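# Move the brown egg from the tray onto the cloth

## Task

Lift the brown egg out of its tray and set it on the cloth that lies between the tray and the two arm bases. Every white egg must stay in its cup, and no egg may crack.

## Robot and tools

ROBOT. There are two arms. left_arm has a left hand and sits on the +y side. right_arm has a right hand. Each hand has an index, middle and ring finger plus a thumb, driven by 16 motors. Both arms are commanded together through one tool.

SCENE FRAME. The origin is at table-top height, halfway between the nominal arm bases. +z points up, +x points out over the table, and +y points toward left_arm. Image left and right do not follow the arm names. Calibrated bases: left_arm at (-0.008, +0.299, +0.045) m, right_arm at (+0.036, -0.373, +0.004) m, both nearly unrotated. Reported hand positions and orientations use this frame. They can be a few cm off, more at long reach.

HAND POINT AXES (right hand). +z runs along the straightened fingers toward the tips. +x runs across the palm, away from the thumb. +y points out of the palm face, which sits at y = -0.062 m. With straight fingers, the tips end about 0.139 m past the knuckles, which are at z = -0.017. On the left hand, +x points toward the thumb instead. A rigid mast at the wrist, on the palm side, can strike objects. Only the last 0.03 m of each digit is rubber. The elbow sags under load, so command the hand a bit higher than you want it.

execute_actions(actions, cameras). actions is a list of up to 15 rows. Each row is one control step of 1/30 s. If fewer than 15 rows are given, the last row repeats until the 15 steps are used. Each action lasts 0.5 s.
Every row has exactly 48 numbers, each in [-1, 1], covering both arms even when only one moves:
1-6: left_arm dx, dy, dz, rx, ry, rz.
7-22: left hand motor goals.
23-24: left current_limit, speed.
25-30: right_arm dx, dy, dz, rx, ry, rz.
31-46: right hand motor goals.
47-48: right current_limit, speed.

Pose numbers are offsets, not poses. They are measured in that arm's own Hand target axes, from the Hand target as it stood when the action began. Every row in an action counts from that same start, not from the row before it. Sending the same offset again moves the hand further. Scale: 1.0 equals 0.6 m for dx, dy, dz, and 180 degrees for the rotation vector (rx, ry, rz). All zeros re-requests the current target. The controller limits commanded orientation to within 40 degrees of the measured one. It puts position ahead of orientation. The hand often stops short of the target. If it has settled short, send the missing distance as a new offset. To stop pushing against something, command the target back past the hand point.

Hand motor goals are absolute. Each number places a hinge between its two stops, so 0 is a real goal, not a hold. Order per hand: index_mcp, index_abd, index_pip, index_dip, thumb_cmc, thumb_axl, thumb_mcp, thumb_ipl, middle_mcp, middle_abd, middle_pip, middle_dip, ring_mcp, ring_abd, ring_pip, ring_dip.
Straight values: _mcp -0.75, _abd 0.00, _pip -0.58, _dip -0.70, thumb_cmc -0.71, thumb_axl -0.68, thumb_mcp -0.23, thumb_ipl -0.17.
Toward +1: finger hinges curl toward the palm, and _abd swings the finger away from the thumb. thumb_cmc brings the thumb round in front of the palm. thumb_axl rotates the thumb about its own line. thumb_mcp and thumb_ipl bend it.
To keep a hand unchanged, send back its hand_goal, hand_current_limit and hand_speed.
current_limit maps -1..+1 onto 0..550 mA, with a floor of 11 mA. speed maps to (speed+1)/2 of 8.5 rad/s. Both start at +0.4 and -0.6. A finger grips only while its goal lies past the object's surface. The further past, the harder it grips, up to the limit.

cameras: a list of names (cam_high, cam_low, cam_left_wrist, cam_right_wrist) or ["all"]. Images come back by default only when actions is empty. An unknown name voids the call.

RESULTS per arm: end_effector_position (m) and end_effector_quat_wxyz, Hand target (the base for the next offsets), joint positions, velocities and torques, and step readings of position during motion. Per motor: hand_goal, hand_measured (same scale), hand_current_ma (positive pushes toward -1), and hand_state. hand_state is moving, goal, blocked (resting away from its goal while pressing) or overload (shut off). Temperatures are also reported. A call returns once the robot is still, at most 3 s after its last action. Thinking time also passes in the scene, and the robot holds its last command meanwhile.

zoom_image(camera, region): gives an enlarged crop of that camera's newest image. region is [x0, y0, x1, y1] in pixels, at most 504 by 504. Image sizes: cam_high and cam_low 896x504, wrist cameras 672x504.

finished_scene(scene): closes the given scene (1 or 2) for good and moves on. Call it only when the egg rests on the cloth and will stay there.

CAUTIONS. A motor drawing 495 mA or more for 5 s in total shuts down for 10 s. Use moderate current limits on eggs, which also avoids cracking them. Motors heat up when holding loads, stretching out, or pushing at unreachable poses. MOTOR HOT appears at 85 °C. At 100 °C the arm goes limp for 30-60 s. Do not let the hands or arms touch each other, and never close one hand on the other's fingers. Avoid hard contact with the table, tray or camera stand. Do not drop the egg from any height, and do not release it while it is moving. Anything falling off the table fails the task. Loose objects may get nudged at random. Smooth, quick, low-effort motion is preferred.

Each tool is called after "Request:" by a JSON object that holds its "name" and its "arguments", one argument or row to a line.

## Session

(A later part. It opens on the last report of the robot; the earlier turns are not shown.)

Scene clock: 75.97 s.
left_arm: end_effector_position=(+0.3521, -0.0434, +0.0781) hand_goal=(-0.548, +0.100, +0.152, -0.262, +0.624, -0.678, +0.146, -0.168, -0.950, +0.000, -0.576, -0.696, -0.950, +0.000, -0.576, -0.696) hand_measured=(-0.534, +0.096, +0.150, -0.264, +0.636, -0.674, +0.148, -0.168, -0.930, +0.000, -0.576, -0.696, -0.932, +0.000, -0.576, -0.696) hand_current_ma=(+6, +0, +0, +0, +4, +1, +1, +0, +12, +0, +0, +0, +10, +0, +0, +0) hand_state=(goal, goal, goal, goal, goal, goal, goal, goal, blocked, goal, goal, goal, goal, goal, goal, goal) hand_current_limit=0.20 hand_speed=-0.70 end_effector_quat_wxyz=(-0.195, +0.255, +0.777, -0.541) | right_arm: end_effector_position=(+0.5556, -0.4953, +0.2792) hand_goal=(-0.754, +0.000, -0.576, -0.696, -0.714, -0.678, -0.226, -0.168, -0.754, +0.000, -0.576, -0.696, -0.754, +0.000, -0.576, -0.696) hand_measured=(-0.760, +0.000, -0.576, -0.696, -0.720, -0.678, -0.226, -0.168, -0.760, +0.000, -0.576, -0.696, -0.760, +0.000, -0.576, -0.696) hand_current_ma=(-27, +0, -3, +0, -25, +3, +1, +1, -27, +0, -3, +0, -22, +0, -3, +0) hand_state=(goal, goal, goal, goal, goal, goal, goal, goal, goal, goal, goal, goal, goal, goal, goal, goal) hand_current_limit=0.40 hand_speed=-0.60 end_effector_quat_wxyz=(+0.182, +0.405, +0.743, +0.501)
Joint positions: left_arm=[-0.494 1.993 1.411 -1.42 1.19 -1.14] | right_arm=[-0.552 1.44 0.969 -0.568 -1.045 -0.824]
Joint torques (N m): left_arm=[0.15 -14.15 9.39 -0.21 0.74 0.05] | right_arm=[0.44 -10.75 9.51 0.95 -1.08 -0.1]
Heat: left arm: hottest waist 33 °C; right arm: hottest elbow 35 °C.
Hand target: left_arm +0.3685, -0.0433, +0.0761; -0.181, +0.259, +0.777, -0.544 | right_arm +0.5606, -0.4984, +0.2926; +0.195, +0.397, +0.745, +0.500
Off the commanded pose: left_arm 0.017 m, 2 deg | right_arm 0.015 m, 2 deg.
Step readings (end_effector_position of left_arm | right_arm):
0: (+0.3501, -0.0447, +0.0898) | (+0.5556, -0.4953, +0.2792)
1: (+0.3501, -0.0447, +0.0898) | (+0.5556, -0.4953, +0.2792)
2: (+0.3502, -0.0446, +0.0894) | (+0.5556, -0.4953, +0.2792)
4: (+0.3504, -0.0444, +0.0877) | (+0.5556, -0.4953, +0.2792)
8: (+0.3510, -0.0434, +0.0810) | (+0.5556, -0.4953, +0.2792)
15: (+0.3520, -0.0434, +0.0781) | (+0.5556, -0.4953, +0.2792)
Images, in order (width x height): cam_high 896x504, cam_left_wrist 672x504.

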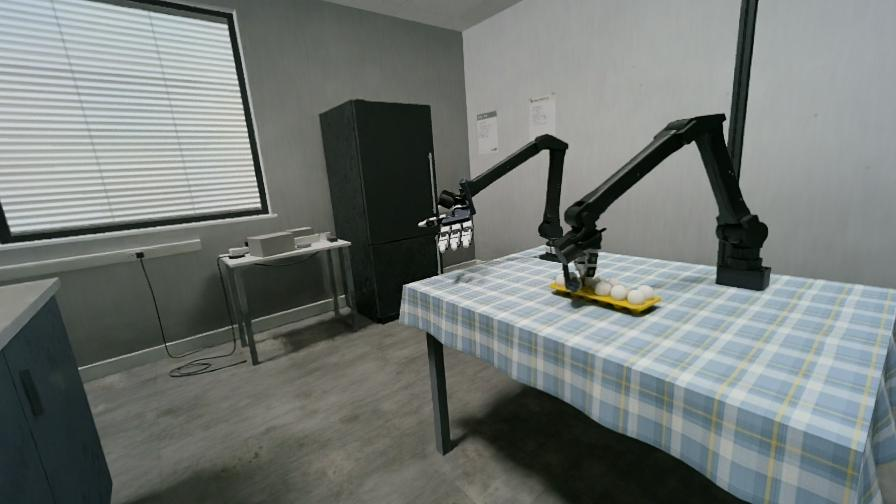

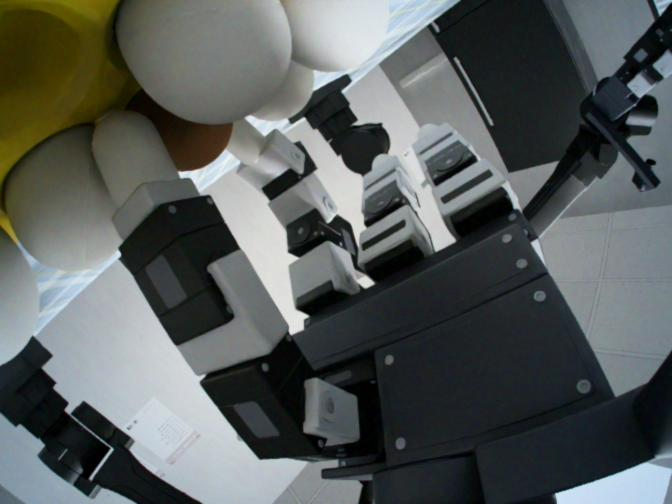

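Request:
{"name": "execute_actions", "arguments": {
  "actions": [
    [[-0.002,0.0208,0.0015,0,0,0,-0.548,0.1,0.153,-0.261,0.63,-0.678,0.146,-0.168,-0.95,0,-0.576,-0.696,-0.95,0,-0.576,-0.696,0.2,-0.7,0,0,0,0,0,0,-0.754,0,-0.576,-0.696,-0.714,-0.678,-0.226,-0.168,-0.754,0,-0.576,-0.696,-0.754,0,-0.576,-0.696,0.4,-0.6]]
  ],
  "cameras": ["cam_left_wrist","cam_high"]
}}

Request:
{"name": "zoom_image", "arguments": {
  "camera": "cam_left_wrist",
  "region": [0, 0, 340, 255]
}}

Request:
{"name": "zoom_image", "arguments": {
  "camera": "cam_high",
  "region": [560, 250, 630, 310]
}}

Scene clock: 76.97 s.
left_arm: end_effector_position=(+0.3546, -0.0412, +0.0748) hand_goal=(-0.548, +0.100, +0.152, -0.262, +0.630, -0.678, +0.146, -0.168, -0.950, +0.000, -0.576, -0.696, -0.950, +0.000, -0.576, -0.696) hand_measured=(-0.534, +0.098, +0.150, -0.264, +0.636, -0.674, +0.160, -0.160, -0.930, +0.000, -0.576, -0.696, -0.932, +0.000, -0.576, -0.696) hand_current_ma=(+6, +0, +0, +0, +1, +1, +9, +3, +12, +0, +0, +0, +10, +0, +0, +0) hand_state=(goal, goal, goal, goal, goal, goal, goal, goal, blocked, goal, goal, goal, goal, goal, goal, goal) hand_current_limit=0.20 hand_speed=-0.70 end_effector_quat_wxyz=(-0.194, +0.253, +0.777, -0.542) | right_arm: end_effector_position=(+0.5556, -0.4953, +0.2792) hand_goal=(-0.754, +0.000, -0.576, -0.696, -0.714, -0.678, -0.226, -0.168, -0.754, +0.000, -0.576, -0.696, -0.754, +0.000, -0.576, -0.696) hand_measured=(-0.760, +0.000, -0.576, -0.696, -0.720, -0.678, -0.226, -0.168, -0.760, +0.000, -0.576, -0.696, -0.760, +0.000, -0.576, -0.696) hand_current_ma=(-27, +0, -3, +0, -25, +3, +1, +1, -27, +0, -3, +0, -22, +0, -3, +0) hand_state=(goal, goal, goal, goal, goal, goal, goal, goal, goal, goal, goal, goal, goal, goal, goal, goal) hand_current_limit=0.40 hand_speed=-0.60 end_effector_quat_wxyz=(+0.182, +0.405, +0.743, +0.501)
Joint positions: left_arm=[-0.487 1.999 1.411 -1.417 1.19 -1.136] | right_arm=[-0.552 1.44 0.969 -0.568 -1.045 -0.824]
Joint torques (N m): left_arm=[0.21 -13.33 9.36 0.05 0.76 0.15] | right_arm=[0.5 -10.75 9.51 0.95 -1.08 -0.1]
Heat: left arm: hottest waist 33 °C; right arm: hottest elbow 35 °C.
Hand target: left_arm +0.3716, -0.0413, +0.0641; -0.181, +0.259, +0.777, -0.544 | right_arm +0.5606, -0.4984, +0.2926; +0.195, +0.397, +0.745, +0.500
Off the commanded pose: left_arm 0.020 m, 2 deg | right_arm 0.015 m, 2 deg.
Step readings (end_effector_position of left_arm | right_arm):
0: (+0.3521, -0.0434, +0.0781) | (+0.5556, -0.4953, +0.2792)
1: (+0.3521, -0.0434, +0.0781) | (+0.5556, -0.4953, +0.2792)
2: (+0.3522, -0.0435, +0.0777) | (+0.5556, -0.4953, +0.2792)
4: (+0.3527, -0.0433, +0.0760) | (+0.5556, -0.4953, +0.2792)
8: (+0.3540, -0.0418, +0.0748) | (+0.5556, -0.4953, +0.2792)
15: (+0.3546, -0.0412, +0.0748) | (+0.5556, -0.4953, +0.2792)
Images, in order (width x height): cam_high 896x504, cam_left_wrist 672x504.

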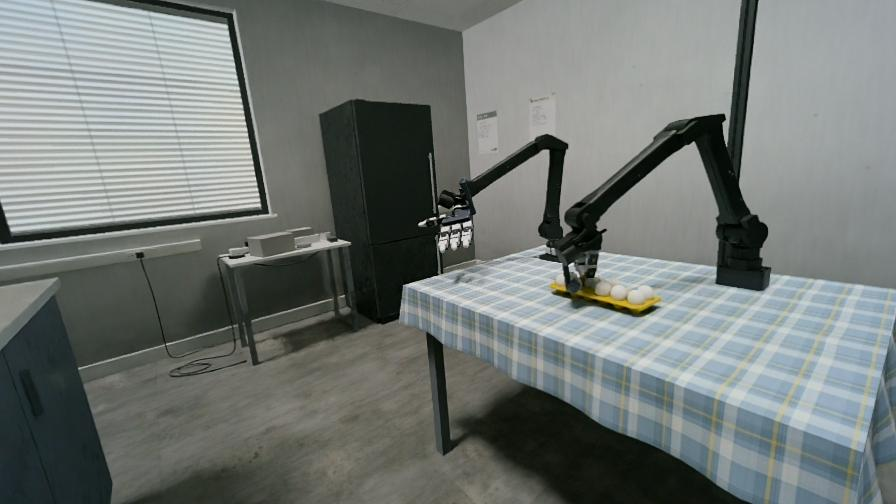

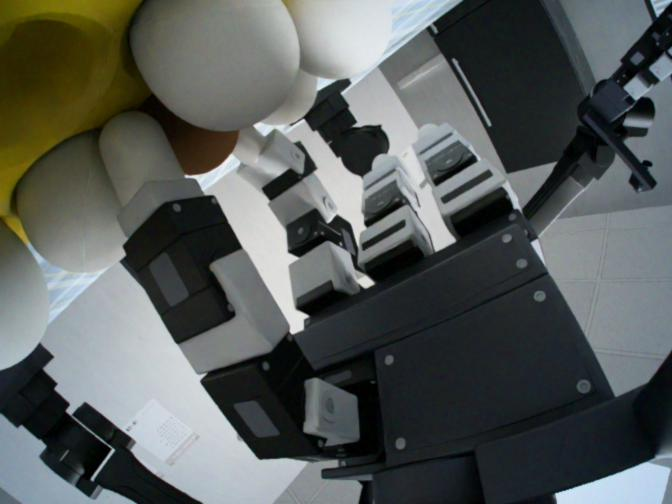

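Scaled by 1.482 from the camera's 672x504 image, which has a finer 960x720 frame.

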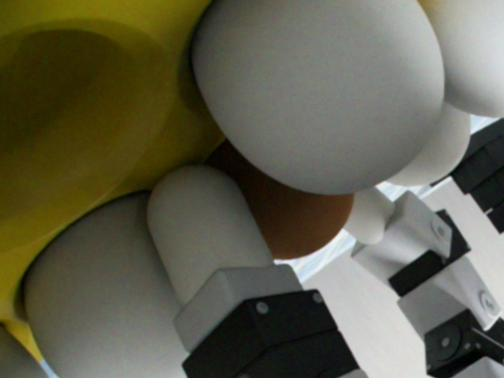

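Scaled by 7.200 from the camera's 896x504 image, which has a finer 1280x720 frame.

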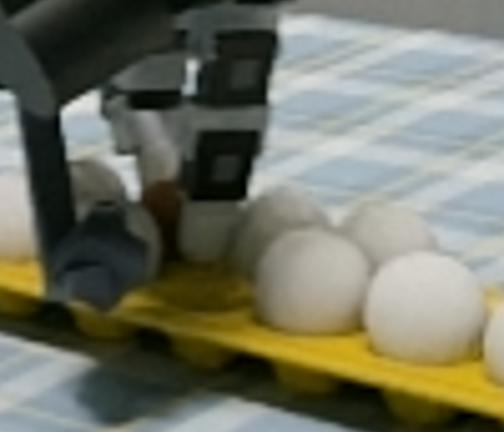

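Request:
{"name": "execute_actions", "arguments": {
  "actions": [
    [[0,0,0,0,0,0,-0.46,0.1,0.124,-0.29,0.63,-0.678,0.19,-0.168,-0.95,0,-0.576,-0.696,-0.95,0,-0.576,-0.696,0,-0.85,0,0,0,0,0,0,-0.754,0,-0.576,-0.696,-0.714,-0.678,-0.226,-0.168,-0.754,0,-0.576,-0.696,-0.754,0,-0.576,-0.696,0.4,-0.6]],
    [[0,0,0,0,0,0,-0.39,0.1,0.095,-0.3,0.63,-0.678,0.225,-0.168,-0.95,0,-0.576,-0.696,-0.95,0,-0.576,-0.696,0,-0.88,0,0,0,0,0,0,-0.754,0,-0.576,-0.696,-0.714,-0.678,-0.226,-0.168,-0.754,0,-0.576,-0.696,-0.754,0,-0.576,-0.696,0.4,-0.6]]
  ],
  "cameras": ["cam_left_wrist","cam_high"]
}}

Request:
{"name": "zoom_image", "arguments": {
  "camera": "cam_left_wrist",
  "region": [0, 0, 340, 255]
}}

Request:
{"name": "zoom_image", "arguments": {
  "camera": "cam_high",
  "region": [560, 250, 630, 310]
}}

Scene clock: 79.00 s.
left_arm: end_effector_position=(+0.3551, -0.0417, +0.0755) hand_goal=(-0.390, +0.100, +0.094, -0.300, +0.630, -0.678, +0.224, -0.168, -0.950, +0.000, -0.576, -0.696, -0.950, +0.000, -0.576, -0.696) hand_measured=(-0.462, +0.096, +0.086, -0.298, +0.634, -0.676, +0.208, -0.172, -0.930, +0.000, -0.576, -0.696, -0.932, +0.000, -0.576, -0.696) hand_current_ma=(-117, -1, -2, +0, +0, +0, -10, -1, +12, +0, +0, +0, +10, +0, +0, +0) hand_state=(blocked, goal, goal, goal, goal, goal, goal, goal, blocked, goal, goal, goal, goal, goal, goal, goal) hand_current_limit=0.00 hand_speed=-0.88 end_effector_quat_wxyz=(-0.193, +0.250, +0.776, -0.546) | right_arm: end_effector_position=(+0.5556, -0.4953, +0.2792) hand_goal=(-0.754, +0.000, -0.576, -0.696, -0.714, -0.678, -0.226, -0.168, -0.754, +0.000, -0.576, -0.696, -0.754, +0.000, -0.576, -0.696) hand_measured=(-0.760, +0.000, -0.576, -0.696, -0.720, -0.678, -0.226, -0.168, -0.760, +0.000, -0.576, -0.696, -0.760, +0.000, -0.576, -0.696) hand_current_ma=(-27, +0, -3, +0, -25, +3, +1, +1, -27, +0, -3, +0, -22, +0, -3, +0) hand_state=(goal, goal, goal, goal, goal, goal, goal, goal, goal, goal, goal, goal, goal, goal, goal, goal) hand_current_limit=0.40 hand_speed=-0.60 end_effector_quat_wxyz=(+0.182, +0.405, +0.743, +0.501)
Joint positions: left_arm=[-0.485 2 1.411 -1.417 1.199 -1.135] | right_arm=[-0.552 1.44 0.969 -0.568 -1.045 -0.824]
Joint torques (N m): left_arm=[-0.03 -12.16 9.4 0.03 0.34 0.21] | right_arm=[0.5 -10.81 9.52 0.9 -1.08 -0.1]
Heat: left arm: hottest waist 33 °C; right arm: hottest elbow 35 °C.
Hand target: left_arm +0.3715, -0.0414, +0.0641; -0.181, +0.259, +0.777, -0.544 | right_arm +0.5606, -0.4984, +0.2926; +0.195, +0.397, +0.745, +0.500
Off the commanded pose: left_arm 0.020 m, 2 deg | right_arm 0.015 m, 2 deg.
Step readings (end_effector_position of left_arm | right_arm):
0: (+0.3546, -0.0412, +0.0748) | (+0.5556, -0.4953, +0.2792)
1: (+0.3546, -0.0412, +0.0748) | (+0.5556, -0.4953, +0.2792)
2: (+0.3546, -0.0412, +0.0748) | (+0.5556, -0.4953, +0.2792)
4: (+0.3550, -0.0408, +0.0746) | (+0.5556, -0.4953, +0.2792)
8: (+0.3553, -0.0406, +0.0748) | (+0.5556, -0.4953, +0.2792)
15: (+0.3553, -0.0406, +0.0748) | (+0.5556, -0.4953, +0.2792)
16: (+0.3553, -0.0406, +0.0748) | (+0.5556, -0.4953, +0.2792)
17: (+0.3553, -0.0407, +0.0748) | (+0.5556, -0.4953, +0.2792)
19: (+0.3552, -0.0414, +0.0752) | (+0.5556, -0.4953, +0.2792)
23: (+0.3551, -0.0417, +0.0755) | (+0.5556, -0.4953, +0.2792)
30: (+0.3551, -0.0417, +0.0755) | (+0.5556, -0.4953, +0.2792)
Images, in order (width x height): cam_high 896x504, cam_left_wrist 672x504.

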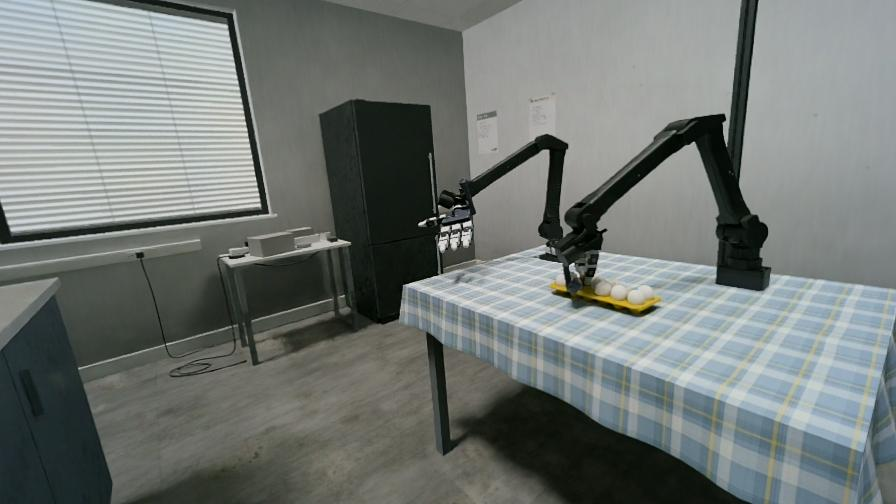

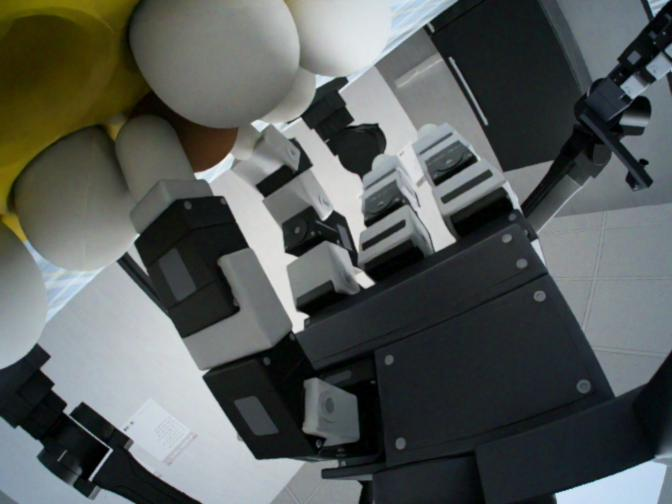

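Scaled by 1.482 from the camera's 672x504 image, which has a finer 960x720 frame.

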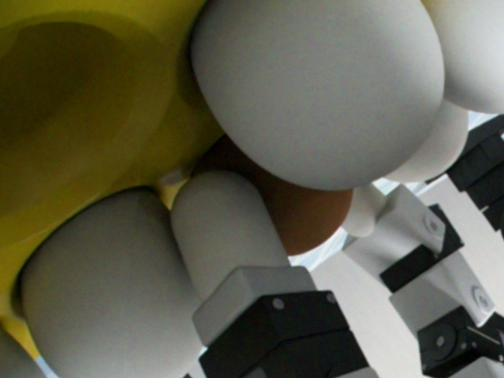

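Scaled by 7.200 from the camera's 896x504 image, which has a finer 1280x720 frame.

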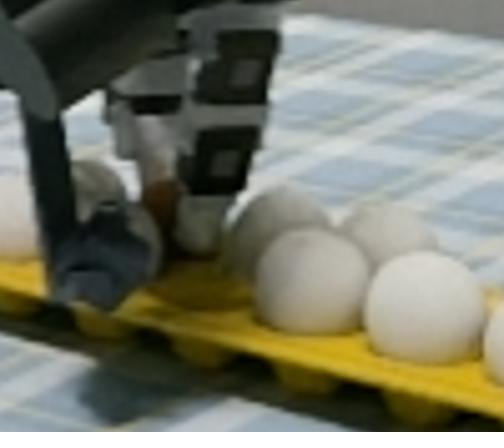

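Request:
{"name": "execute_actions", "arguments": {
  "actions": [
    [[0,0,0,0,0,0,-0.48,0.1,0.1,-0.3,0.63,-0.678,0.2,-0.168,-0.95,0,-0.576,-0.696,-0.95,0,-0.576,-0.696,0,-0.85,0,0,0,0,0,0,-0.754,0,-0.576,-0.696,-0.714,-0.678,-0.226,-0.168,-0.754,0,-0.576,-0.696,-0.754,0,-0.576,-0.696,0.4,-0.6]]
  ],
  "cameras": ["cam_low","cam_high","cam_left_wrist"]
}}

Request:
{"name": "zoom_image", "arguments": {
  "camera": "cam_low",
  "region": [460, 220, 580, 340]
}}

Request:
{"name": "zoom_image", "arguments": {
  "camera": "cam_high",
  "region": [540, 255, 670, 320]
}}

Scene clock: 80.83 s.
left_arm: end_effector_position=(+0.3551, -0.0415, +0.0748) hand_goal=(-0.480, +0.100, +0.100, -0.300, +0.630, -0.678, +0.200, -0.168, -0.950, +0.000, -0.576, -0.696, -0.950, +0.000, -0.576, -0.696) hand_measured=(-0.486, +0.096, +0.106, -0.292, +0.634, -0.676, +0.200, -0.170, -0.930, +0.000, -0.576, -0.696, -0.932, +0.000, -0.576, -0.696) hand_current_ma=(-1, -1, +1, +2, +0, +0, +0, +0, +12, +0, +0, +0, +10, +0, +0, +0) hand_state=(goal, goal, goal, goal, goal, goal, goal, goal, blocked, goal, goal, goal, goal, goal, goal, goal) hand_current_limit=0.00 hand_speed=-0.85 end_effector_quat_wxyz=(-0.193, +0.250, +0.776, -0.545) | right_arm: end_effector_position=(+0.5556, -0.4953, +0.2792) hand_goal=(-0.754, +0.000, -0.576, -0.696, -0.714, -0.678, -0.226, -0.168, -0.754, +0.000, -0.576, -0.696, -0.754, +0.000, -0.576, -0.696) hand_measured=(-0.760, +0.000, -0.576, -0.696, -0.720, -0.678, -0.226, -0.168, -0.760, +0.000, -0.576, -0.696, -0.760, +0.000, -0.576, -0.696) hand_current_ma=(-27, +0, -3, +0, -25, +3, +1, +1, -27, +0, -3, +0, -22, +0, -3, +0) hand_state=(goal, goal, goal, goal, goal, goal, goal, goal, goal, goal, goal, goal, goal, goal, goal, goal) hand_current_limit=0.40 hand_speed=-0.60 end_effector_quat_wxyz=(+0.182, +0.405, +0.743, +0.501)
Joint positions: left_arm=[-0.485 2.001 1.411 -1.417 1.198 -1.135] | right_arm=[-0.552 1.44 0.969 -0.568 -1.045 -0.824]
Joint torques (N m): left_arm=[0.03 -12.63 9.65 -0.03 0.38 0.23] | right_arm=[0.44 -10.7 9.52 0.92 -1.08 -0.1]
Heat: left arm: hottest waist 33 °C; right arm: hottest elbow 35 °C.
Hand target: left_arm +0.3715, -0.0414, +0.0642; -0.181, +0.259, +0.777, -0.544 | right_arm +0.5606, -0.4984, +0.2926; +0.195, +0.397, +0.745, +0.500
Off the commanded pose: left_arm 0.020 m, 2 deg | right_arm 0.015 m, 2 deg.
Step readings (end_effector_position of left_arm | right_arm):
0: (+0.3551, -0.0417, +0.0755) | (+0.5556, -0.4953, +0.2792)
1: (+0.3551, -0.0417, +0.0755) | (+0.5556, -0.4953, +0.2792)
2: (+0.3551, -0.0417, +0.0755) | (+0.5556, -0.4953, +0.2792)
4: (+0.3551, -0.0418, +0.0754) | (+0.5556, -0.4953, +0.2792)
8: (+0.3551, -0.0415, +0.0748) | (+0.5556, -0.4953, +0.2792)
15: (+0.3551, -0.0415, +0.0748) | (+0.5556, -0.4953, +0.2792)
Images, in order (width x height): cam_high 896x504, cam_low 896x504, cam_left_wrist 672x504.

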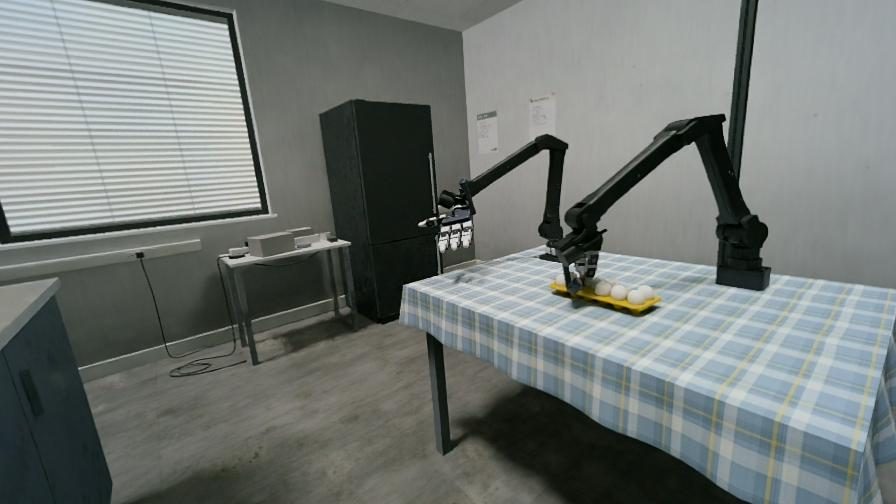

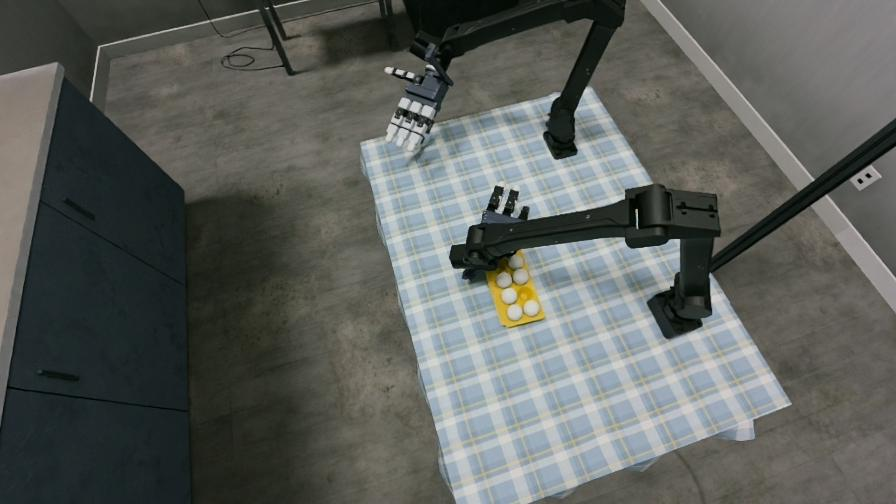

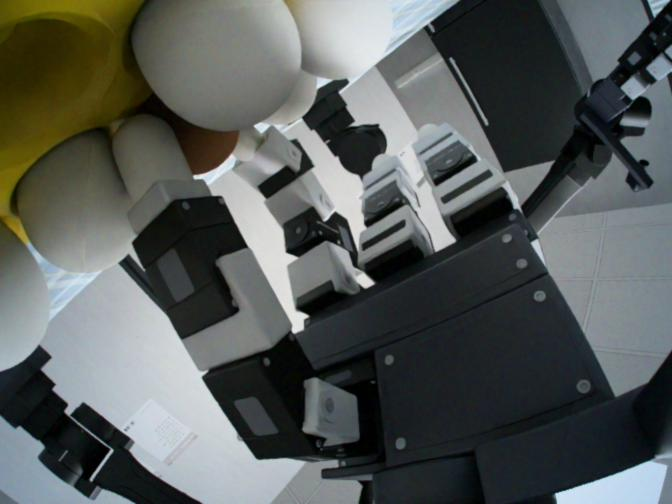

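Scaled by 4.200 from the camera's 896x504 image, which has a finer 1280x720 frame.

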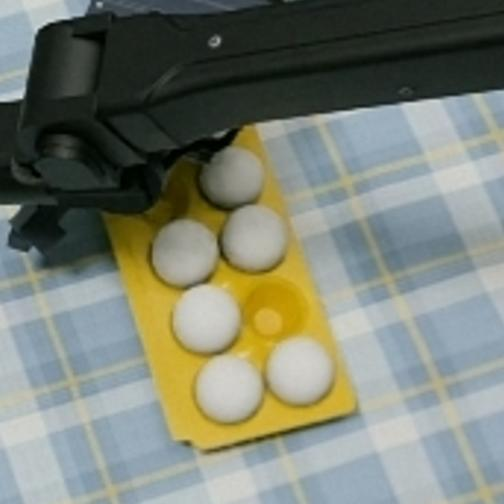

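Scaled by 3.877 from the camera's 896x504 image, which has a finer 1280x720 frame.

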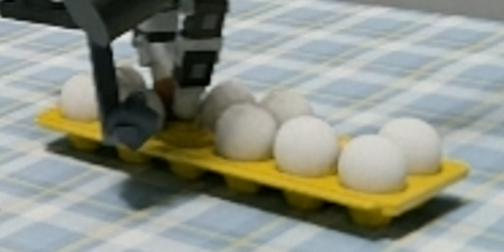

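Request:
{"name": "execute_actions", "arguments": {
  "actions": [
    [[0,0,0,0,0,0,-0.548,0.1,0.153,-0.261,0.63,-0.678,0.2,-0.168,-0.95,0,-0.576,-0.696,-0.95,0,-0.576,-0.696,0,-0.8,0,0,0,0,0,0,-0.754,0,-0.576,-0.696,-0.714,-0.678,-0.226,-0.168,-0.754,0,-0.576,-0.696,-0.754,0,-0.576,-0.696,0.4,-0.6]],
    [[0,0,0,0,0,0,-0.49,0.1,0.2,-0.261,0.63,-0.678,0.205,-0.168,-0.95,0,-0.576,-0.696,-0.95,0,-0.576,-0.696,0,-0.85,0,0,0,0,0,0,-0.754,0,-0.576,-0.696,-0.714,-0.678,-0.226,-0.168,-0.754,0,-0.576,-0.696,-0.754,0,-0.576,-0.696,0.4,-0.6]],
    [[0,0,0,0,0,0,-0.452,0.1,0.226,-0.261,0.63,-0.678,0.21,-0.168,-0.95,0,-0.576,-0.696,-0.95,0,-0.576,-0.696,0,-0.88,0,0,0,0,0,0,-0.754,0,-0.576,-0.696,-0.714,-0.678,-0.226,-0.168,-0.754,0,-0.576,-0.696,-0.754,0,-0.576,-0.696,0.4,-0.6]]
  ],
  "cameras": ["cam_high","cam_left_wrist"]
}}

Request:
{"name": "zoom_image", "arguments": {
  "camera": "cam_left_wrist",
  "region": [0, 0, 340, 255]
}}

Request:
{"name": "zoom_image", "arguments": {
  "camera": "cam_high",
  "region": [560, 250, 630, 310]
}}

Scene clock: 85.60 s.
left_arm: end_effector_position=(+0.3552, -0.0409, +0.0730) hand_goal=(-0.452, +0.100, +0.226, -0.262, +0.630, -0.678, +0.210, -0.168, -0.950, +0.000, -0.576, -0.696, -0.950, +0.000, -0.576, -0.696) hand_measured=(-0.506, +0.096, +0.198, -0.264, +0.634, -0.676, +0.204, -0.170, -0.930, +0.000, -0.576, -0.696, -0.932, +0.000, -0.576, -0.696) hand_current_ma=(-68, +0, -18, +0, +1, +0, -2, +0, +12, +0, +0, +0, +10, +0, +0, +0) hand_state=(blocked, goal, blocked, goal, goal, goal, goal, goal, blocked, goal, goal, goal, goal, goal, goal, goal) hand_current_limit=0.00 hand_speed=-0.88 end_effector_quat_wxyz=(-0.194, +0.250, +0.777, -0.544) | right_arm: end_effector_position=(+0.5556, -0.4953, +0.2792) hand_goal=(-0.754, +0.000, -0.576, -0.696, -0.714, -0.678, -0.226, -0.168, -0.754, +0.000, -0.576, -0.696, -0.754, +0.000, -0.576, -0.696) hand_measured=(-0.760, +0.000, -0.576, -0.696, -0.720, -0.678, -0.226, -0.168, -0.760, +0.000, -0.576, -0.696, -0.760, +0.000, -0.576, -0.696) hand_current_ma=(-27, +0, -3, +0, -25, +3, +1, +1, -27, +0, -3, +0, -22, +0, -3, +0) hand_state=(goal, goal, goal, goal, goal, goal, goal, goal, goal, goal, goal, goal, goal, goal, goal, goal) hand_current_limit=0.40 hand_speed=-0.60 end_effector_quat_wxyz=(+0.182, +0.405, +0.743, +0.501)
Joint positions: left_arm=[-0.485 2.004 1.411 -1.417 1.195 -1.135] | right_arm=[-0.552 1.44 0.969 -0.568 -1.045 -0.824]
Joint torques (N m): left_arm=[0.56 -12.69 9.62 -0.12 0.52 0.12] | right_arm=[0.44 -10.81 9.51 0.94 -1.08 -0.11]
Heat: left arm: hottest waist 33 °C; right arm: hottest elbow 35 °C.
Hand target: left_arm +0.3715, -0.0413, +0.0640; -0.181, +0.259, +0.777, -0.544 | right_arm +0.5606, -0.4984, +0.2926; +0.195, +0.397, +0.745, +0.500
Off the commanded pose: left_arm 0.019 m, 2 deg | right_arm 0.015 m, 2 deg.
Step readings (end_effector_position of left_arm | right_arm):
0: (+0.3551, -0.0415, +0.0748) | (+0.5556, -0.4953, +0.2792)
1: (+0.3551, -0.0415, +0.0748) | (+0.5556, -0.4953, +0.2792)
2: (+0.3551, -0.0414, +0.0747) | (+0.5556, -0.4953, +0.2792)
4: (+0.3551, -0.0408, +0.0731) | (+0.5556, -0.4953, +0.2792)
8: (+0.3552, -0.0405, +0.0727) | (+0.5556, -0.4953, +0.2792)
15: (+0.3552, -0.0405, +0.0727) | (+0.5556, -0.4953, +0.2792)
16: (+0.3552, -0.0405, +0.0727) | (+0.5556, -0.4953, +0.2792)
17: (+0.3552, -0.0405, +0.0727) | (+0.5556, -0.4953, +0.2792)
19: (+0.3552, -0.0405, +0.0727) | (+0.5556, -0.4953, +0.2792)
23: (+0.3552, -0.0406, +0.0727) | (+0.5556, -0.4953, +0.2792)
30: (+0.3552, -0.0406, +0.0727) | (+0.5556, -0.4953, +0.2792)
31: (+0.3552, -0.0406, +0.0727) | (+0.5556, -0.4953, +0.2792)
32: (+0.3552, -0.0406, +0.0727) | (+0.5556, -0.4953, +0.2792)
34: (+0.3552, -0.0408, +0.0729) | (+0.5556, -0.4953, +0.2792)
38: (+0.3552, -0.0409, +0.0730) | (+0.5556, -0.4953, +0.2792)
45: (+0.3552, -0.0409, +0.0730) | (+0.5556, -0.4953, +0.2792)
Images, in order (width x height): cam_high 896x504, cam_left_wrist 672x504.

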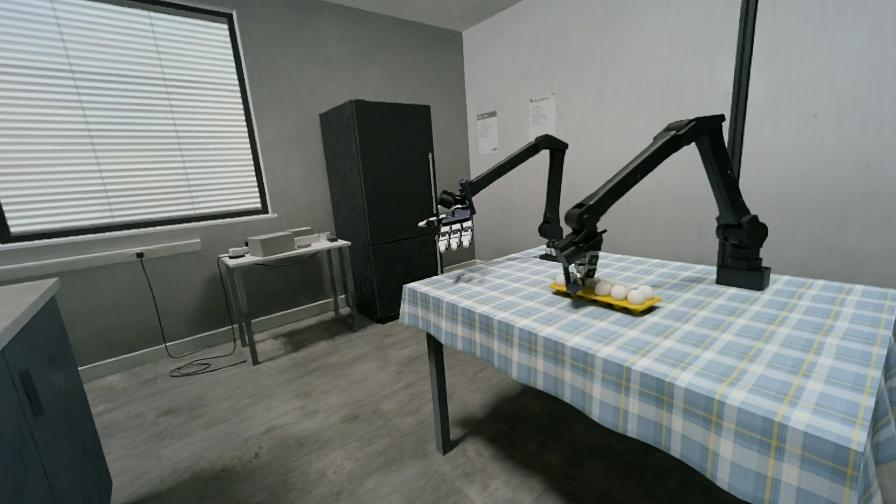

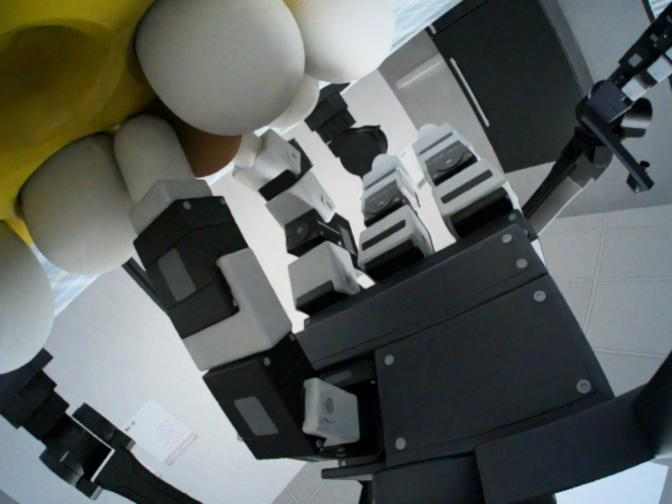

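Scaled by 1.482 from the camera's 672x504 image, which has a finer 960x720 frame.

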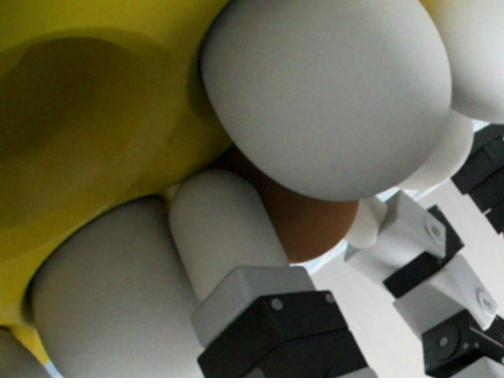

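Scaled by 7.200 from the camera's 896x504 image, which has a finer 1280x720 frame.

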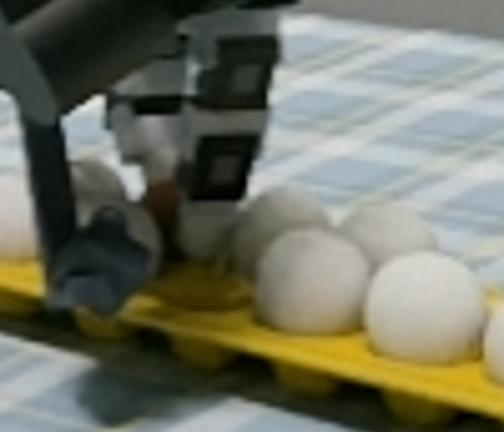

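Request:
{"name": "execute_actions", "arguments": {
  "actions": [
    [[0,0,0,0,0,0,-0.585,0.1,0.226,-0.261,0.63,-0.678,0.2,-0.168,-0.95,0,-0.576,-0.696,-0.95,0,-0.576,-0.696,0,-0.8,0,0,0,0,0,0,-0.754,0,-0.576,-0.696,-0.714,-0.678,-0.226,-0.168,-0.754,0,-0.576,-0.696,-0.754,0,-0.576,-0.696,0.4,-0.6]],
    [[0,0,0,0,0,0,-0.54,0.1,0.299,-0.261,0.63,-0.678,0.205,-0.168,-0.95,0,-0.576,-0.696,-0.95,0,-0.576,-0.696,0,-0.85,0,0,0,0,0,0,-0.754,0,-0.576,-0.696,-0.714,-0.678,-0.226,-0.168,-0.754,0,-0.576,-0.696,-0.754,0,-0.576,-0.696,0.4,-0.6]],
    [[0,0,0,0,0,0,-0.507,0.1,0.328,-0.261,0.63,-0.678,0.21,-0.168,-0.95,0,-0.576,-0.696,-0.95,0,-0.576,-0.696,0,-0.88,0,0,0,0,0,0,-0.754,0,-0.576,-0.696,-0.714,-0.678,-0.226,-0.168,-0.754,0,-0.576,-0.696,-0.754,0,-0.576,-0.696,0.4,-0.6]]
  ],
  "cameras": ["cam_high","cam_left_wrist"]
}}

Request:
{"name": "zoom_image", "arguments": {
  "camera": "cam_left_wrist",
  "region": [0, 0, 340, 255]
}}

Request:
{"name": "zoom_image", "arguments": {
  "camera": "cam_high",
  "region": [560, 250, 630, 310]
}}

Scene clock: 91.13 s.
left_arm: end_effector_position=(+0.3553, -0.0402, +0.0725) hand_goal=(-0.508, +0.100, +0.328, -0.262, +0.630, -0.678, +0.210, -0.168, -0.950, +0.000, -0.576, -0.696, -0.950, +0.000, -0.576, -0.696) hand_measured=(-0.506, +0.096, +0.324, -0.264, +0.634, -0.676, +0.212, -0.166, -0.930, +0.000, -0.576, -0.696, -0.932, +0.000, -0.576, -0.696) hand_current_ma=(+0, +0, -1, +0, +1, +0, +0, +0, +12, +0, +0, +0, +10, +0, +0, +0) hand_state=(goal, goal, goal, goal, goal, goal, goal, goal, blocked, goal, goal, goal, goal, goal, goal, goal) hand_current_limit=0.00 hand_speed=-0.88 end_effector_quat_wxyz=(-0.194, +0.251, +0.778, -0.543) | right_arm: end_effector_position=(+0.5556, -0.4953, +0.2792) hand_goal=(-0.754, +0.000, -0.576, -0.696, -0.714, -0.678, -0.226, -0.168, -0.754, +0.000, -0.576, -0.696, -0.754, +0.000, -0.576, -0.696) hand_measured=(-0.760, +0.000, -0.576, -0.696, -0.720, -0.678, -0.226, -0.168, -0.760, +0.000, -0.576, -0.696, -0.760, +0.000, -0.576, -0.696) hand_current_ma=(-27, +0, -3, +0, -25, +3, +1, +1, -27, +0, -3, +0, -22, +0, -3, +0) hand_state=(goal, goal, goal, goal, goal, goal, goal, goal, goal, goal, goal, goal, goal, goal, goal, goal) hand_current_limit=0.40 hand_speed=-0.60 end_effector_quat_wxyz=(+0.182, +0.405, +0.743, +0.501)
Joint positions: left_arm=[-0.485 2.004 1.411 -1.417 1.191 -1.134] | right_arm=[-0.552 1.44 0.969 -0.568 -1.045 -0.824]
Joint torques (N m): left_arm=[0.32 -12.45 9.46 -0.02 0.67 0.15] | right_arm=[0.44 -10.7 9.5 0.92 -1.08 -0.1]
Heat: left arm: hottest waist 33 °C; right arm: hottest elbow 35 °C.
Hand target: left_arm +0.3715, -0.0413, +0.0640; -0.181, +0.259, +0.777, -0.544 | right_arm +0.5606, -0.4984, +0.2926; +0.195, +0.397, +0.745, +0.500
Off the commanded pose: left_arm 0.018 m, 2 deg | right_arm 0.015 m, 2 deg.
Step readings (end_effector_position of left_arm | right_arm):
0: (+0.3552, -0.0409, +0.0730) | (+0.5556, -0.4953, +0.2792)
1: (+0.3552, -0.0409, +0.0730) | (+0.5556, -0.4953, +0.2792)
2: (+0.3552, -0.0409, +0.0730) | (+0.5556, -0.4953, +0.2792)
4: (+0.3552, -0.0408, +0.0729) | (+0.5556, -0.4953, +0.2792)
8: (+0.3552, -0.0404, +0.0727) | (+0.5556, -0.4953, +0.2792)
15: (+0.3552, -0.0404, +0.0727) | (+0.5556, -0.4953, +0.2792)
16: (+0.3552, -0.0404, +0.0727) | (+0.5556, -0.4953, +0.2792)
17: (+0.3552, -0.0404, +0.0726) | (+0.5556, -0.4953, +0.2792)
19: (+0.3552, -0.0403, +0.0726) | (+0.5556, -0.4953, +0.2792)
23: (+0.3553, -0.0403, +0.0726) | (+0.5556, -0.4953, +0.2792)
30: (+0.3553, -0.0403, +0.0726) | (+0.5556, -0.4953, +0.2792)
31: (+0.3553, -0.0403, +0.0726) | (+0.5556, -0.4953, +0.2792)
32: (+0.3553, -0.0403, +0.0726) | (+0.5556, -0.4953, +0.2792)
34: (+0.3553, -0.0402, +0.0725) | (+0.5556, -0.4953, +0.2792)
38: (+0.3553, -0.0402, +0.0725) | (+0.5556, -0.4953, +0.2792)
45: (+0.3553, -0.0402, +0.0725) | (+0.5556, -0.4953, +0.2792)
Images, in order (width x height): cam_high 896x504, cam_left_wrist 672x504.

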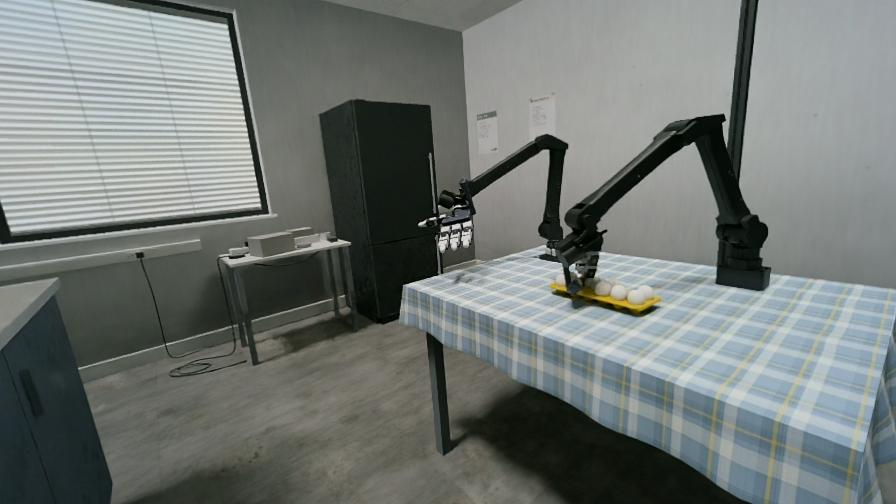

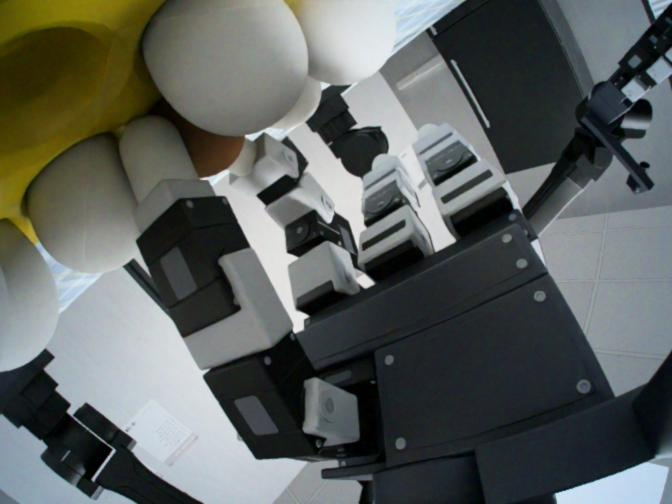

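Scaled by 1.482 from the camera's 672x504 image, which has a finer 960x720 frame.

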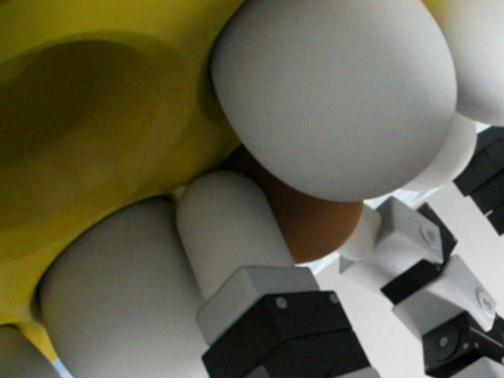

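Scaled by 7.200 from the camera's 896x504 image, which has a finer 1280x720 frame.

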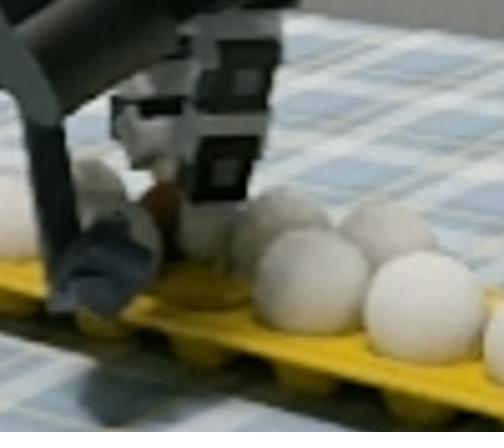

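Request:
{"name": "execute_actions", "arguments": {
  "actions": [
    [[0,0,0,0,0,0,-0.475,0.1,0.36,-0.261,0.63,-0.678,0.23,-0.168,-0.95,0,-0.576,-0.696,-0.95,0,-0.576,-0.696,0,-0.88,0,0,0,0,0,0,-0.754,0,-0.576,-0.696,-0.714,-0.678,-0.226,-0.168,-0.754,0,-0.576,-0.696,-0.754,0,-0.576,-0.696,0.4,-0.6]]
  ],
  "cameras": ["cam_high","cam_left_wrist"]
}}

Request:
{"name": "zoom_image", "arguments": {
  "camera": "cam_left_wrist",
  "region": [0, 0, 340, 255]
}}

Scene clock: 92.00 s.
left_arm: end_effector_position=(+0.3553, -0.0402, +0.0725) hand_goal=(-0.476, +0.100, +0.360, -0.262, +0.630, -0.678, +0.230, -0.168, -0.950, +0.000, -0.576, -0.696, -0.950, +0.000, -0.576, -0.696) hand_measured=(-0.504, +0.096, +0.334, -0.264, +0.634, -0.676, +0.218, -0.168, -0.930, +0.000, -0.576, -0.696, -0.932, +0.000, -0.576, -0.696) hand_current_ma=(-23, +0, -18, +0, +1, +0, -6, +0, +12, +0, +0, +0, +10, +0, +0, +0) hand_state=(blocked, goal, blocked, goal, goal, goal, goal, goal, blocked, goal, goal, goal, goal, goal, goal, goal) hand_current_limit=0.00 hand_speed=-0.88 end_effector_quat_wxyz=(-0.194, +0.251, +0.778, -0.543) | right_arm: end_effector_position=(+0.5556, -0.4953, +0.2792) hand_goal=(-0.754, +0.000, -0.576, -0.696, -0.714, -0.678, -0.226, -0.168, -0.754, +0.000, -0.576, -0.696, -0.754, +0.000, -0.576, -0.696) hand_measured=(-0.760, +0.000, -0.576, -0.696, -0.720, -0.678, -0.226, -0.168, -0.760, +0.000, -0.576, -0.696, -0.760, +0.000, -0.576, -0.696) hand_current_ma=(-27, +0, -3, +0, -25, +3, +1, +1, -27, +0, -3, +0, -22, +0, -3, +0) hand_state=(goal, goal, goal, goal, goal, goal, goal, goal, goal, goal, goal, goal, goal, goal, goal, goal) hand_current_limit=0.40 hand_speed=-0.60 end_effector_quat_wxyz=(+0.182, +0.405, +0.743, +0.501)
Joint positions: left_arm=[-0.485 2.004 1.411 -1.417 1.191 -1.134] | right_arm=[-0.552 1.44 0.969 -0.568 -1.045 -0.824]
Joint torques (N m): left_arm=[-0.56 -13.39 9.63 -0.03 0.67 0.15] | right_arm=[0.44 -10.81 9.5 0.92 -1.08 -0.11]
Heat: left arm: hottest waist 33 °C; right arm: hottest elbow 35 °C.
Hand target: left_arm +0.3715, -0.0413, +0.0641; -0.181, +0.259, +0.777, -0.544 | right_arm +0.5606, -0.4984, +0.2926; +0.195, +0.397, +0.745, +0.500
Off the commanded pose: left_arm 0.018 m, 2 deg | right_arm 0.015 m, 2 deg.
Step readings (end_effector_position of left_arm | right_arm):
0: (+0.3553, -0.0402, +0.0725) | (+0.5556, -0.4953, +0.2792)
1: (+0.3553, -0.0402, +0.0725) | (+0.5556, -0.4953, +0.2792)
2: (+0.3553, -0.0402, +0.0725) | (+0.5556, -0.4953, +0.2792)
4: (+0.3553, -0.0402, +0.0725) | (+0.5556, -0.4953, +0.2792)
8: (+0.3553, -0.0402, +0.0725) | (+0.5556, -0.4953, +0.2792)
15: (+0.3553, -0.0402, +0.0725) | (+0.5556, -0.4953, +0.2792)
Images, in order (width x height): cam_high 896x504, cam_left_wrist 672x504.

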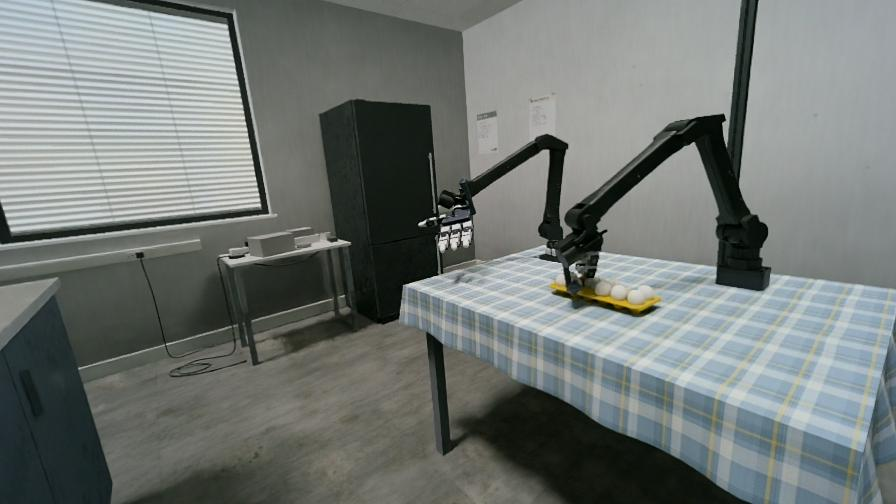

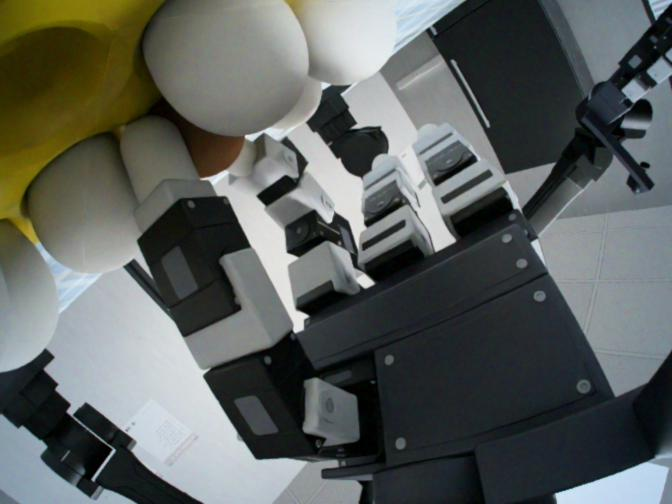

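Scaled by 1.482 from the camera's 672x504 image, which has a finer 960x720 frame.

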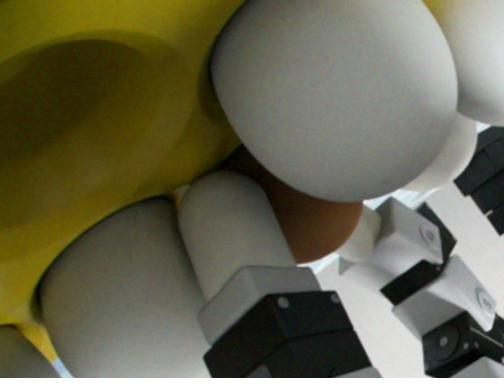

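Request:
{"name": "execute_actions", "arguments": {
  "actions": [
    [[0,0,0,0,0,0,-0.44,0.1,0.385,-0.25,0.63,-0.678,0.26,-0.168,-0.95,0,-0.576,-0.696,-0.95,0,-0.576,-0.696,0,-0.88,0,0,0,0,0,0,-0.754,0,-0.576,-0.696,-0.714,-0.678,-0.226,-0.168,-0.754,0,-0.576,-0.696,-0.754,0,-0.576,-0.696,0.4,-0.6]],
    [[0,0,0,0,0,0,-0.4,0.1,0.41,-0.23,0.63,-0.678,0.285,-0.168,-0.95,0,-0.576,-0.696,-0.95,0,-0.576,-0.696,0,-0.88,0,0,0,0,0,0,-0.754,0,-0.576,-0.696,-0.714,-0.678,-0.226,-0.168,-0.754,0,-0.576,-0.696,-0.754,0,-0.576,-0.696,0.4,-0.6]]
  ],
  "cameras": ["cam_high","cam_left_wrist"]
}}

Request:
{"name": "zoom_image", "arguments": {
  "camera": "cam_left_wrist",
  "region": [0, 0, 340, 255]
}}

Request:
{"name": "zoom_image", "arguments": {
  "camera": "cam_high",
  "region": [560, 250, 630, 310]
}}

Scene clock: 93.47 s.
left_arm: end_effector_position=(+0.3553, -0.0402, +0.0725) hand_goal=(-0.400, +0.100, +0.410, -0.230, +0.630, -0.678, +0.284, -0.168, -0.950, +0.000, -0.576, -0.696, -0.950, +0.000, -0.576, -0.696) hand_measured=(-0.496, +0.096, +0.340, -0.260, +0.634, -0.676, +0.226, -0.184, -0.930, +0.000, -0.576, -0.696, -0.932, +0.000, -0.576, -0.696) hand_current_ma=(-196, -1, -98, -22, +1, +0, -110, -12, +12, +0, +0, +0, +10, +0, +0, +0) hand_state=(blocked, goal, blocked, blocked, goal, goal, blocked, goal, blocked, goal, goal, goal, goal, goal, goal, goal) hand_current_limit=0.00 hand_speed=-0.88 end_effector_quat_wxyz=(-0.194, +0.251, +0.778, -0.543) | right_arm: end_effector_position=(+0.5556, -0.4953, +0.2792) hand_goal=(-0.754, +0.000, -0.576, -0.696, -0.714, -0.678, -0.226, -0.168, -0.754, +0.000, -0.576, -0.696, -0.754, +0.000, -0.576, -0.696) hand_measured=(-0.760, +0.000, -0.576, -0.696, -0.720, -0.678, -0.226, -0.168, -0.760, +0.000, -0.576, -0.696, -0.760, +0.000, -0.576, -0.696) hand_current_ma=(-27, +0, -3, +0, -25, +3, +1, +1, -27, +0, -3, +0, -22, +0, -3, +0) hand_state=(goal, goal, goal, goal, goal, goal, goal, goal, goal, goal, goal, goal, goal, goal, goal, goal) hand_current_limit=0.40 hand_speed=-0.60 end_effector_quat_wxyz=(+0.182, +0.405, +0.743, +0.501)
Joint positions: left_arm=[-0.485 2.004 1.411 -1.417 1.191 -1.134] | right_arm=[-0.552 1.44 0.969 -0.568 -1.045 -0.824]
Joint torques (N m): left_arm=[0.26 -12.34 9.77 0.17 0.71 0.16] | right_arm=[0.5 -10.75 9.5 0.94 -1.08 -0.1]
Heat: left arm: hottest waist 33 °C; right arm: hottest elbow 35 °C.
Hand target: left_arm +0.3715, -0.0413, +0.0641; -0.181, +0.259, +0.777, -0.544 | right_arm +0.5606, -0.4984, +0.2926; +0.195, +0.397, +0.745, +0.500
Off the commanded pose: left_arm 0.018 m, 2 deg | right_arm 0.015 m, 2 deg.
Step readings (end_effector_position of left_arm | right_arm):
0: (+0.3553, -0.0402, +0.0725) | (+0.5556, -0.4953, +0.2792)
1: (+0.3553, -0.0402, +0.0725) | (+0.5556, -0.4953, +0.2792)
2: (+0.3553, -0.0402, +0.0725) | (+0.5556, -0.4953, +0.2792)
4: (+0.3553, -0.0402, +0.0725) | (+0.5556, -0.4953, +0.2792)
8: (+0.3553, -0.0402, +0.0725) | (+0.5556, -0.4953, +0.2792)
15: (+0.3553, -0.0402, +0.0725) | (+0.5556, -0.4953, +0.2792)
16: (+0.3553, -0.0402, +0.0725) | (+0.5556, -0.4953, +0.2792)
17: (+0.3553, -0.0402, +0.0725) | (+0.5556, -0.4953, +0.2792)
19: (+0.3553, -0.0402, +0.0725) | (+0.5556, -0.4953, +0.2792)
23: (+0.3553, -0.0402, +0.0725) | (+0.5556, -0.4953, +0.2792)
30: (+0.3553, -0.0402, +0.0725) | (+0.5556, -0.4953, +0.2792)
Images, in order (width x height): cam_high 896x504, cam_left_wrist 672x504.

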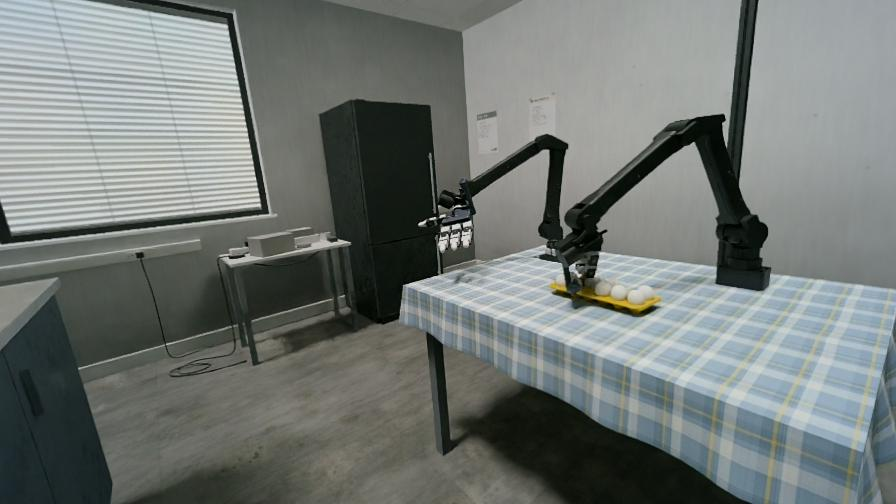

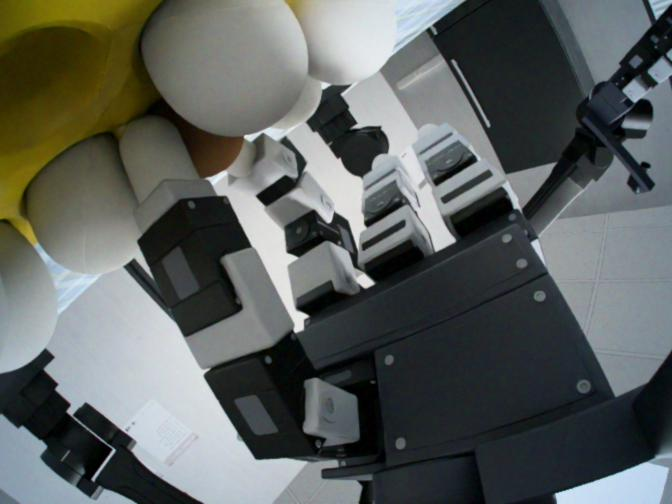

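Scaled by 1.482 from the camera's 672x504 image, which has a finer 960x720 frame.

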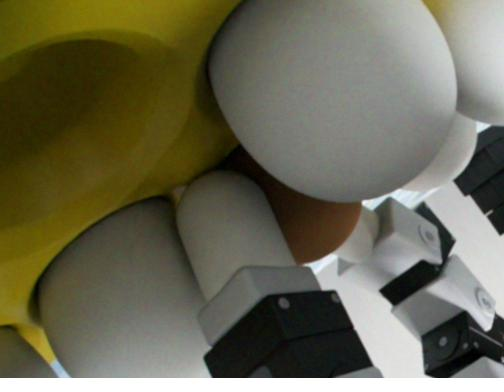

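Scaled by 7.200 from the camera's 896x504 image, which has a finer 1280x720 frame.

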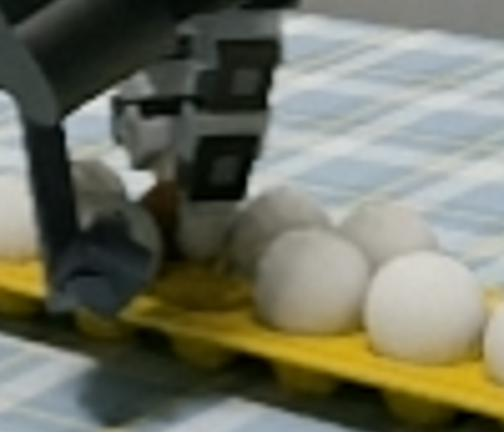

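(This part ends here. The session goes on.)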